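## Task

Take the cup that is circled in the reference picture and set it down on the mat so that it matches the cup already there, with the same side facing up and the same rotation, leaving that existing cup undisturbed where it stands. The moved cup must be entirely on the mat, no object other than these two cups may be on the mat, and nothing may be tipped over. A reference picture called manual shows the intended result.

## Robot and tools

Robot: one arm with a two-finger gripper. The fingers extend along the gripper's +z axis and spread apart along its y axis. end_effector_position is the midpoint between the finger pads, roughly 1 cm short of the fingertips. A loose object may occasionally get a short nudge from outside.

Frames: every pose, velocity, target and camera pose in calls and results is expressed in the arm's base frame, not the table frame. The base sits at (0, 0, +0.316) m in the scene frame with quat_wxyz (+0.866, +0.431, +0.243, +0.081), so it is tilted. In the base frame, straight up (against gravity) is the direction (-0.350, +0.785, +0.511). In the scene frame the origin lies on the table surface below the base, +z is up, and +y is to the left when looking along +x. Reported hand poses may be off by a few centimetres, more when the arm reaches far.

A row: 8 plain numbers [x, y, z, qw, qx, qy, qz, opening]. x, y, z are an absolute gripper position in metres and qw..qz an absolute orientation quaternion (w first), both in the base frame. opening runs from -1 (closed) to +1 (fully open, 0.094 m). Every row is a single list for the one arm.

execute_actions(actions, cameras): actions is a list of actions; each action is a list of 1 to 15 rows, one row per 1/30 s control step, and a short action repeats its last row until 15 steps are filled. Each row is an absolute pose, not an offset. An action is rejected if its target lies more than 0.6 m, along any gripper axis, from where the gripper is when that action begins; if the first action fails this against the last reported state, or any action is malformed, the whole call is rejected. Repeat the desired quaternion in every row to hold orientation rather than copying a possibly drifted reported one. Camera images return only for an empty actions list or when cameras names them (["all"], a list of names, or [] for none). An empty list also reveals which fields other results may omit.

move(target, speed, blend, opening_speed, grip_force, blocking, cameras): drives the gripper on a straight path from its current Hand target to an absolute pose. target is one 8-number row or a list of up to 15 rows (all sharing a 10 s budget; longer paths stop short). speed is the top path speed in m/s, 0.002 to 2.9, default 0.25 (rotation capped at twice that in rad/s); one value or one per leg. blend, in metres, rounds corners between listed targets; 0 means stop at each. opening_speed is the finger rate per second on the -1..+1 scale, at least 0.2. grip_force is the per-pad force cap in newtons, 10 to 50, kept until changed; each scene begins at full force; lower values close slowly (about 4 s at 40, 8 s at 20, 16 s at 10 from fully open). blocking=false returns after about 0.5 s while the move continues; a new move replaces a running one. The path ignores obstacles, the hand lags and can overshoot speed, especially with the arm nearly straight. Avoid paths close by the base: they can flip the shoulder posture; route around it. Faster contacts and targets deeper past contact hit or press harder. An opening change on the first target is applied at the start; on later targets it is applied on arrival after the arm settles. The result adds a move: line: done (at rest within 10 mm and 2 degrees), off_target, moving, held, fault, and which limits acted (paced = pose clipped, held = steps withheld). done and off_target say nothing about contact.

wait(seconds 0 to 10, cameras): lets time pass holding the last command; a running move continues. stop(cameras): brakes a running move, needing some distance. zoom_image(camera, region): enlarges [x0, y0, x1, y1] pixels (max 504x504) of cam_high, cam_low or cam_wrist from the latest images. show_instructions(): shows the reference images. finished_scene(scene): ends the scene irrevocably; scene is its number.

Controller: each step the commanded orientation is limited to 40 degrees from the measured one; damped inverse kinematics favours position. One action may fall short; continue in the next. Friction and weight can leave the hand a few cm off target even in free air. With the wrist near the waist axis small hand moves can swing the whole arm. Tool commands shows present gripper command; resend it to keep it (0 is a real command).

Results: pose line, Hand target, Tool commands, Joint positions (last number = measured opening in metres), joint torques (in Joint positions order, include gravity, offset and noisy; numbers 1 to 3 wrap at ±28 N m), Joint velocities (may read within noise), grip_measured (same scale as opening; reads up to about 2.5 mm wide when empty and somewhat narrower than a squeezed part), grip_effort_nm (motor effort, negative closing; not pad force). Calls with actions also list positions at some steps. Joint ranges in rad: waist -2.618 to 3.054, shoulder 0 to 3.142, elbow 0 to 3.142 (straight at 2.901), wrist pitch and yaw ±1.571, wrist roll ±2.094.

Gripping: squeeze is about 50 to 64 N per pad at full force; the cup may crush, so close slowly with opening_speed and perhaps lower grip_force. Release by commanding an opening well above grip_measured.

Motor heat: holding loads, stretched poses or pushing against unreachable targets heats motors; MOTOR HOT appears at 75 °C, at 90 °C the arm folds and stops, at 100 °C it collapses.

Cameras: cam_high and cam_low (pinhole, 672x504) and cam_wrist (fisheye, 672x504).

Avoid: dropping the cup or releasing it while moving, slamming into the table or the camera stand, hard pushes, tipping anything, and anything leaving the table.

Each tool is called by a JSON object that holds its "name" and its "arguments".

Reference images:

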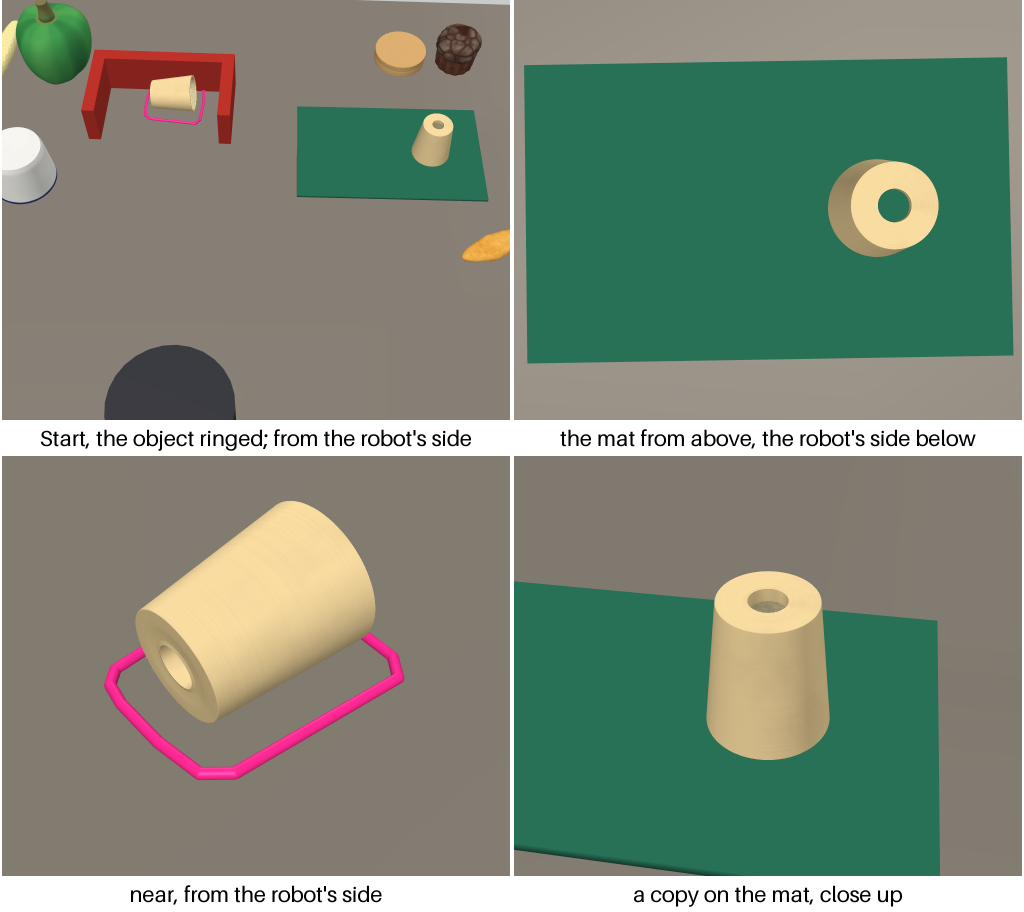

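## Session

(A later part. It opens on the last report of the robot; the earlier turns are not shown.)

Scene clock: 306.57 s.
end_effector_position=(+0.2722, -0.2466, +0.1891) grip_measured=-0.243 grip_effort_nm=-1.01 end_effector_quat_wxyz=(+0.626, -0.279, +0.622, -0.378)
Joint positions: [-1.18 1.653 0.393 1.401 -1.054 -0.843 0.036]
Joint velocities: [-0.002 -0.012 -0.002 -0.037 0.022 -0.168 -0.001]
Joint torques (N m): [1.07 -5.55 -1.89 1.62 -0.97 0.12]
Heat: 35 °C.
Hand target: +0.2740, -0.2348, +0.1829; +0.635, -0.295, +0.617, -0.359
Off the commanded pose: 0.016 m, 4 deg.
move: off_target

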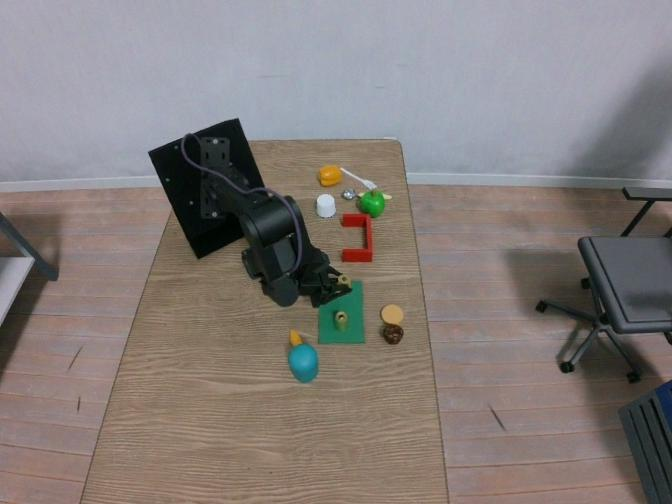

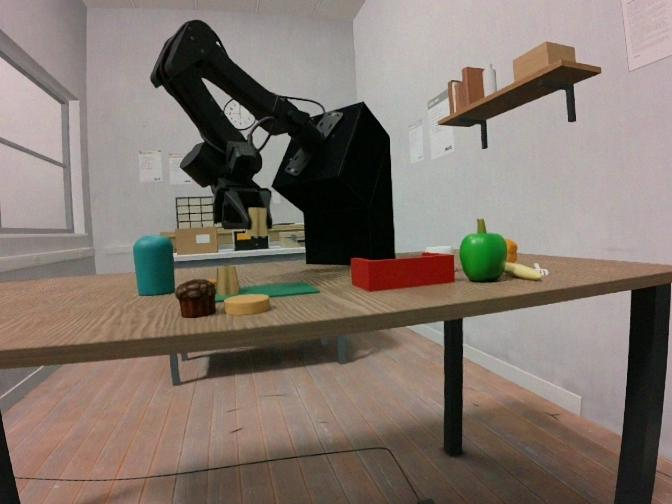

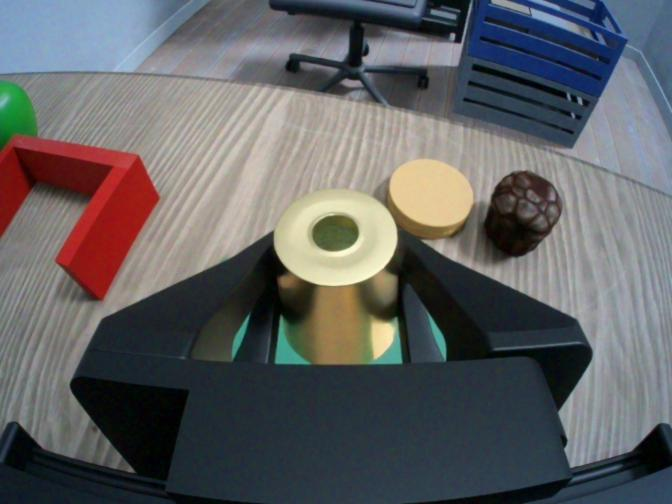

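{"name": "move", "arguments": {"target": [0.3078,-0.2843,0.1315,0.6399,-0.2963,0.6143,-0.3559,-0.45], "cameras": ["all"], "speed": 0.12}}

{"name": "zoom_image", "arguments": {"camera": "cam_low", "region": [200, 210, 330, 310]}}

{"name": "zoom_image", "arguments": {"camera": "cam_high", "region": [280, 250, 390, 360]}}

Scene clock: 319.03 s.
end_effector_position=(+0.3033, -0.2909, +0.1317) grip_measured=-0.243 grip_effort_nm=-1.01 end_effector_quat_wxyz=(+0.632, -0.276, +0.635, -0.349)
Joint positions: [-1.15 2.041 0.599 1.525 -1.054 -0.843 0.036]
Joint torques (N m): [1.8 -5.65 -1.24 1.53 -0.74 -0.11]
Heat: 35 °C.
Hand target: +0.3076, -0.2843, +0.1310; +0.635, -0.296, +0.622, -0.349
Off the commanded pose: 0.008 m, 4 deg.
joint sent to its limit — joint 4 (wrist pitch), upper limit. The joint targets still meet the commanded pose.
move: off_target

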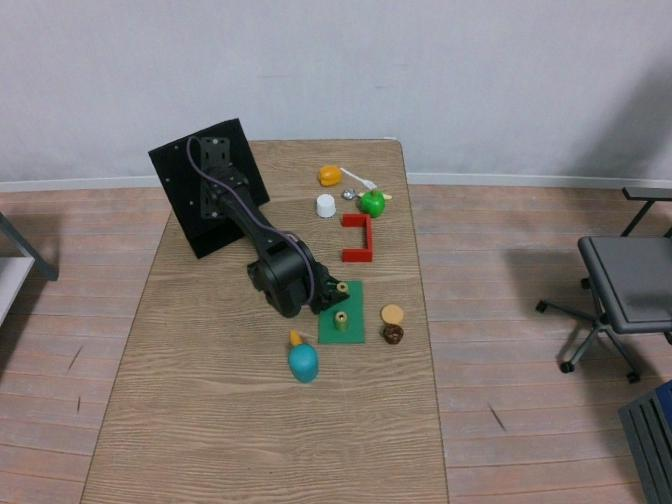

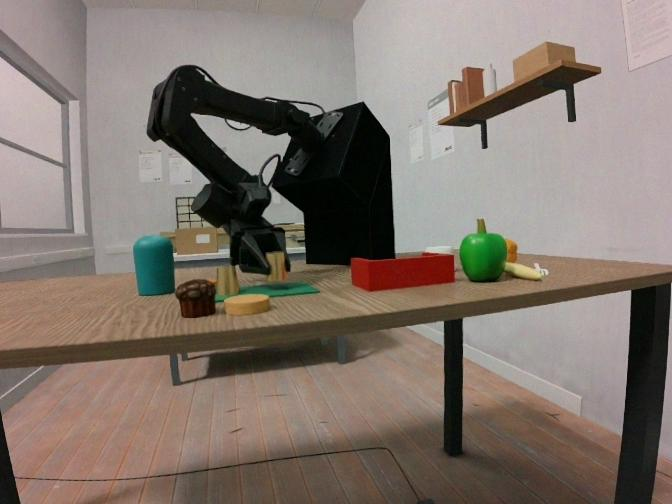

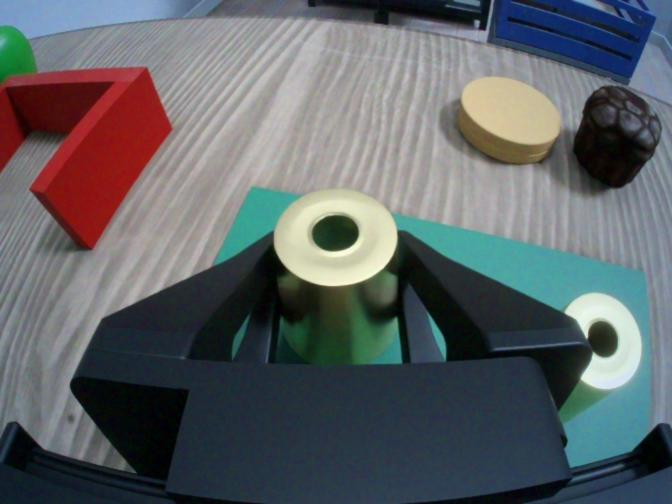

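Scaled by 3.877 from the camera's 672x504 image, which has a finer 960x720 frame.

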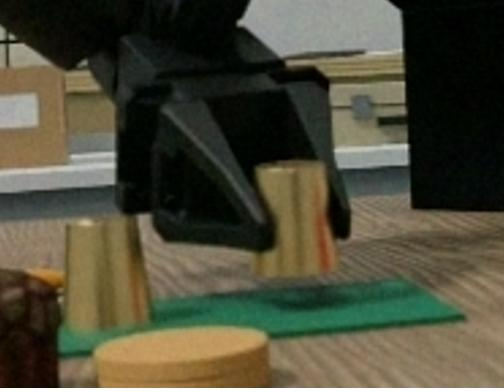

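Scaled by 4.582 from the camera's 672x504 image, which has a finer 960x720 frame.

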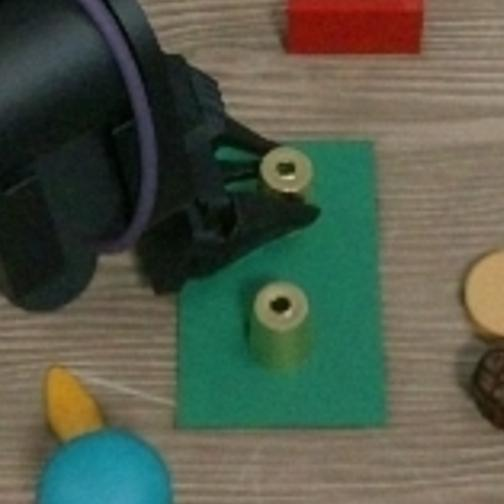

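{"name": "move", "arguments": {"target": [0.3113,-0.2922,0.1264,0.6399,-0.2963,0.6143,-0.3559,-0.45], "cameras": ["cam_low","cam_high"], "speed": 0.04}}

{"name": "zoom_image", "arguments": {"camera": "cam_low", "region": [240, 230, 320, 300]}}

{"name": "zoom_image", "arguments": {"camera": "cam_high", "region": [280, 250, 390, 360]}}

Scene clock: 325.90 s.
end_effector_position=(+0.3067, -0.2986, +0.1288) grip_measured=-0.243 grip_effort_nm=-1.01 end_effector_quat_wxyz=(+0.630, -0.281, +0.632, -0.354)
Joint positions: [-1.15 2.075 0.635 1.528 -1.054 -0.852 0.036]
Joint torques (N m): [1.76 -5.48 -1.21 1.53 -0.74 -0.12]
Heat: 35 °C.
Hand target: +0.3111, -0.2920, +0.1266; +0.633, -0.299, +0.621, -0.352
Off the commanded pose: 0.008 m, 3 deg.
joint sent to its limit — joint 4 (wrist pitch), upper limit. The joint targets still meet the commanded pose.
move: off_target
Images, in order (width x height): cam_high 672x504, cam_low 672x504.

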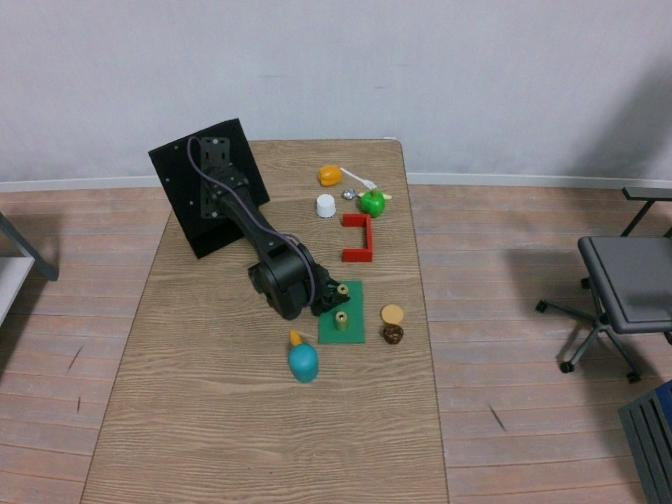

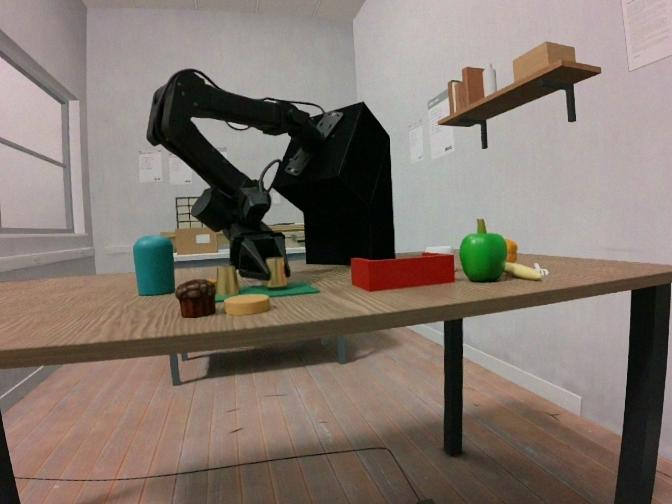

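Scaled by 6.300 from the camera's 672x504 image, which has a finer 960x720 frame.

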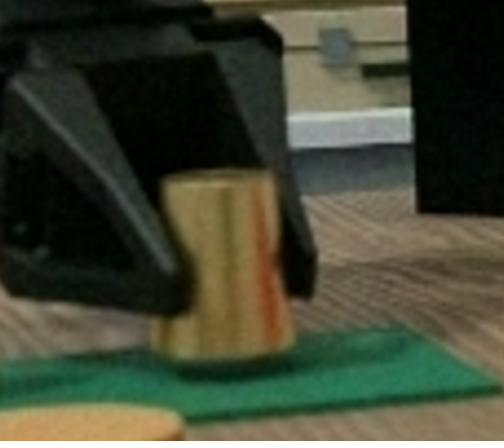

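Scaled by 4.582 from the camera's 672x504 image, which has a finer 960x720 frame.

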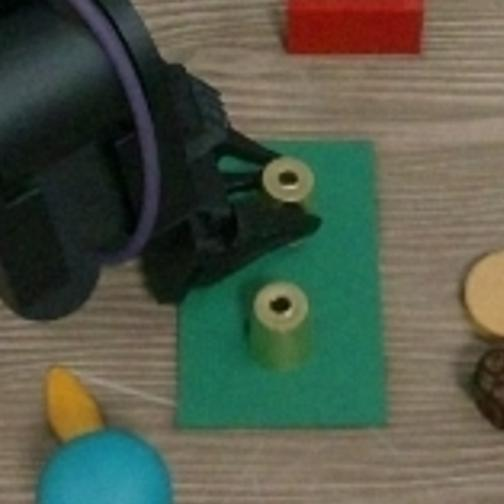

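{"name": "move", "arguments": {"target": [0.3131,-0.2965,0.1236,0.6399,-0.2963,0.6143,-0.3559,-0.45], "cameras": ["cam_low","cam_high"], "speed": 0.03}}

{"name": "zoom_image", "arguments": {"camera": "cam_low", "region": [240, 230, 320, 300]}}

Scene clock: 331.90 s.
end_effector_position=(+0.3089, -0.3034, +0.1263) grip_measured=-0.243 grip_effort_nm=-1.01 end_effector_quat_wxyz=(+0.630, -0.281, +0.632, -0.354)
Joint positions: [-1.15 2.097 0.658 1.528 -1.054 -0.852 0.036]
Joint torques (N m): [1.73 -5.46 -1.21 1.52 -0.75 -0.1]
Heat: 35 °C.
Hand target: +0.3131, -0.2968, +0.1238; +0.634, -0.299, +0.621, -0.352
Off the commanded pose: 0.009 m, 3 deg.
joint sent to its limit — joint 4 (wrist pitch), upper limit. The joint targets still meet the commanded pose.
move: off_target
Images, in order (width x height): cam_high 672x504, cam_low 672x504.

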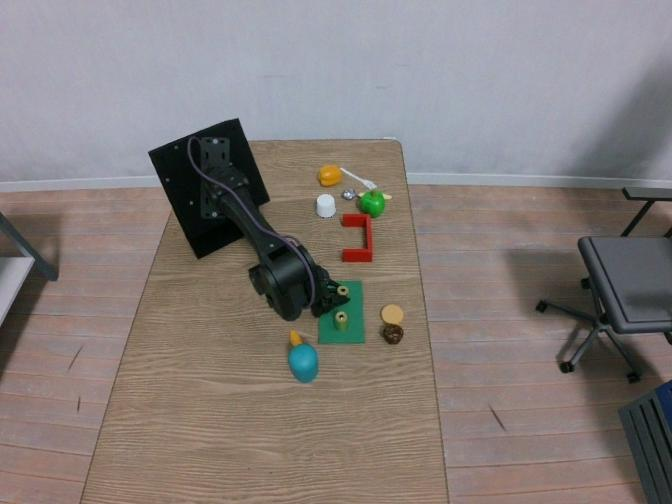

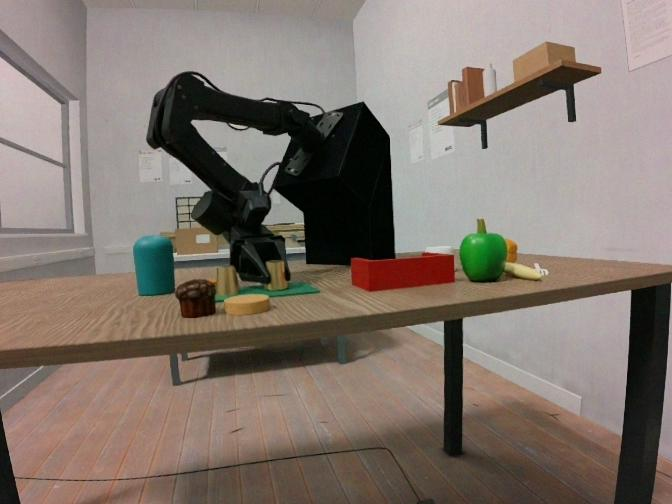

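Scaled by 6.300 from the camera's 672x504 image, which has a finer 960x720 frame.

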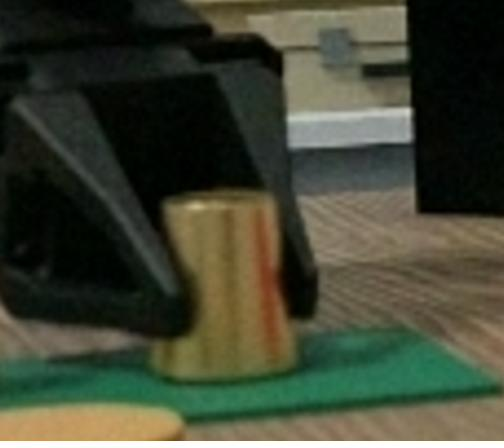

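{"name": "move", "arguments": {"target": [[0.3138,-0.2982,0.1225,0.6399,-0.2963,0.6143,-0.3559,-0.45],[0.3138,-0.2982,0.1225,0.6399,-0.2963,0.6143,-0.3559,0.6]], "cameras": ["cam_low"], "speed": 0.03, "opening_speed": 0.3}}

{"name": "zoom_image", "arguments": {"camera": "cam_low", "region": [240, 230, 320, 300]}}

Scene clock: 344.33 s.
end_effector_position=(+0.3094, -0.3047, +0.1259) grip_measured=+0.598 grip_effort_nm=0.11 end_effector_quat_wxyz=(+0.630, -0.282, +0.630, -0.356)
Joint positions: [-1.15 2.104 0.665 1.534 -1.054 -0.852 0.075]
Joint torques (N m): [1.7 -5.45 -1.18 1.45 -0.75 -0.11]
Heat: 35 °C.
Hand target: +0.3137, -0.2981, +0.1223; +0.633, -0.299, +0.621, -0.352
Off the commanded pose: 0.009 m, 3 deg.
joint sent to its limit — joint 4 (wrist pitch), upper limit. The joint targets still meet the commanded pose.
move: off_target; target 2's new opening was sent with the hand 0.008 m and 3 deg from that target
Images, in order (width x height): cam_low 672x504.

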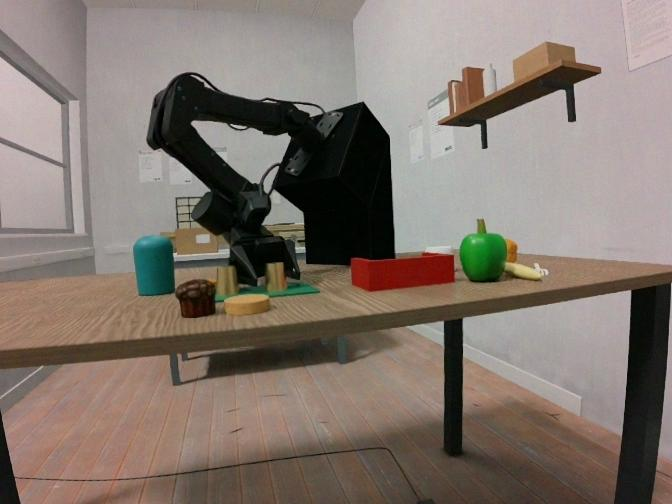

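Scaled by 6.300 from the camera's 672x504 image, which has a finer 960x720 frame.

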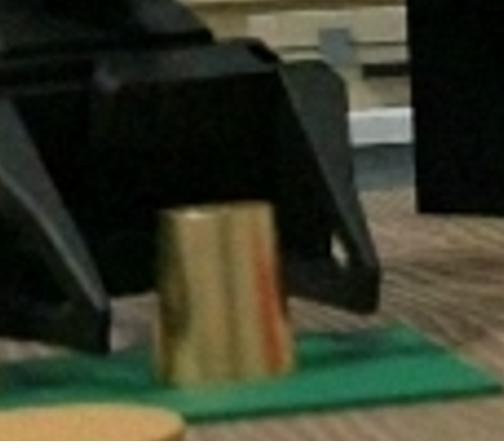

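Standing. Retreat.

{"name": "move", "arguments": {"target": [[0.255,-0.289,0.12,0.633,-0.299,0.621,-0.352,0.6],[0.2,-0.26,0.14,0.633,-0.299,0.621,-0.352,0.6]], "cameras": ["all"], "speed": 0.1, "blend": [0.02,0]}}

Scene clock: 349.60 s.
end_effector_position=(+0.2348, -0.2857, +0.1231) grip_measured=+0.598 grip_effort_nm=0.11 end_effector_quat_wxyz=(+0.621, -0.280, +0.646, -0.346)
Joint positions: [-1.371 1.991 0.484 1.54 -1.271 -0.886 0.075]
Joint torques (N m): [-0.84 -6.61 -1.89 0.99 -0.54 0.01]
Heat: 35 °C.
Hand target: +0.2350, -0.2862, +0.1224; +0.621, -0.279, +0.646, -0.345
Off the commanded pose: 0.047 m, 4 deg.
move: held (a check stopped the path); path passed 1 of 2 targets; limits=held
pose unreachable: on one or more control steps of this call, first in action 0 (counted from 0), an arm could not follow its commanded pose, so it was not sent that pose on those steps. It may still have moved: this result reports where it is.
cause: moving toward the commanded pose would bring two parts of the arm too close to each other (its wrist (the part past joint 4) and its wrist camera, with joints 5 (wrist yaw) and 6 (wrist roll) between them, 7 mm apart when it was first held).

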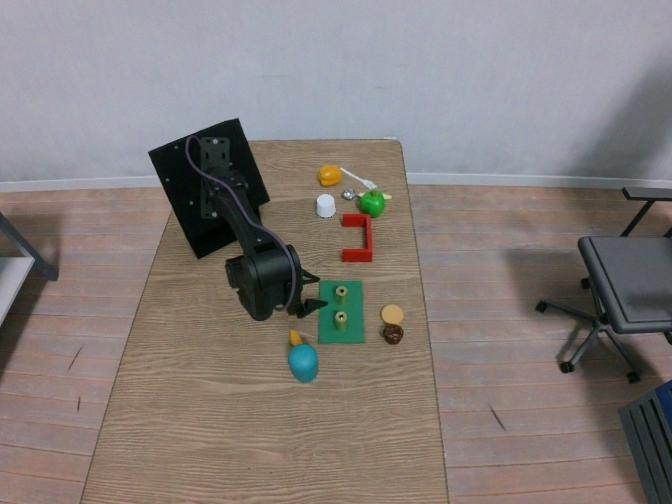

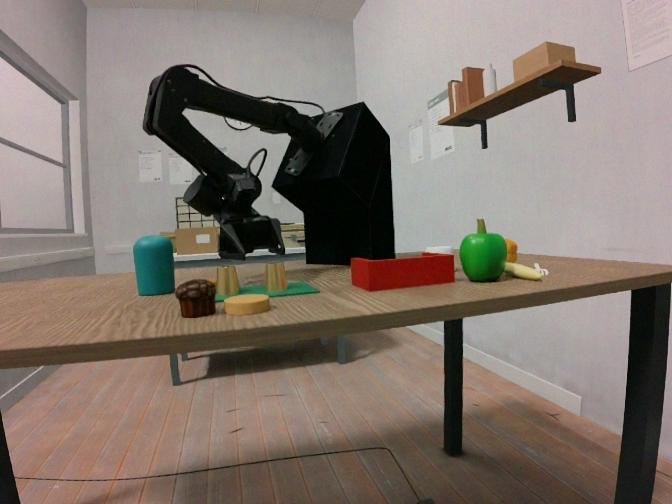

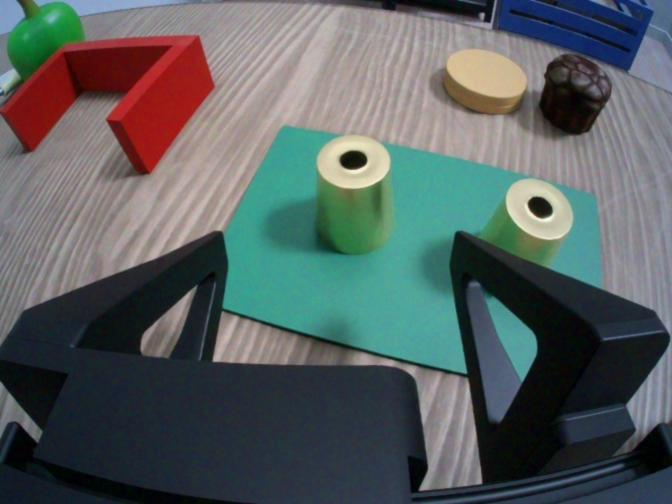

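Clear of the cup; both stand on the mat.

{"name": "finished_scene", "arguments": {"scene": 2}}

The scene is finished: the task was done.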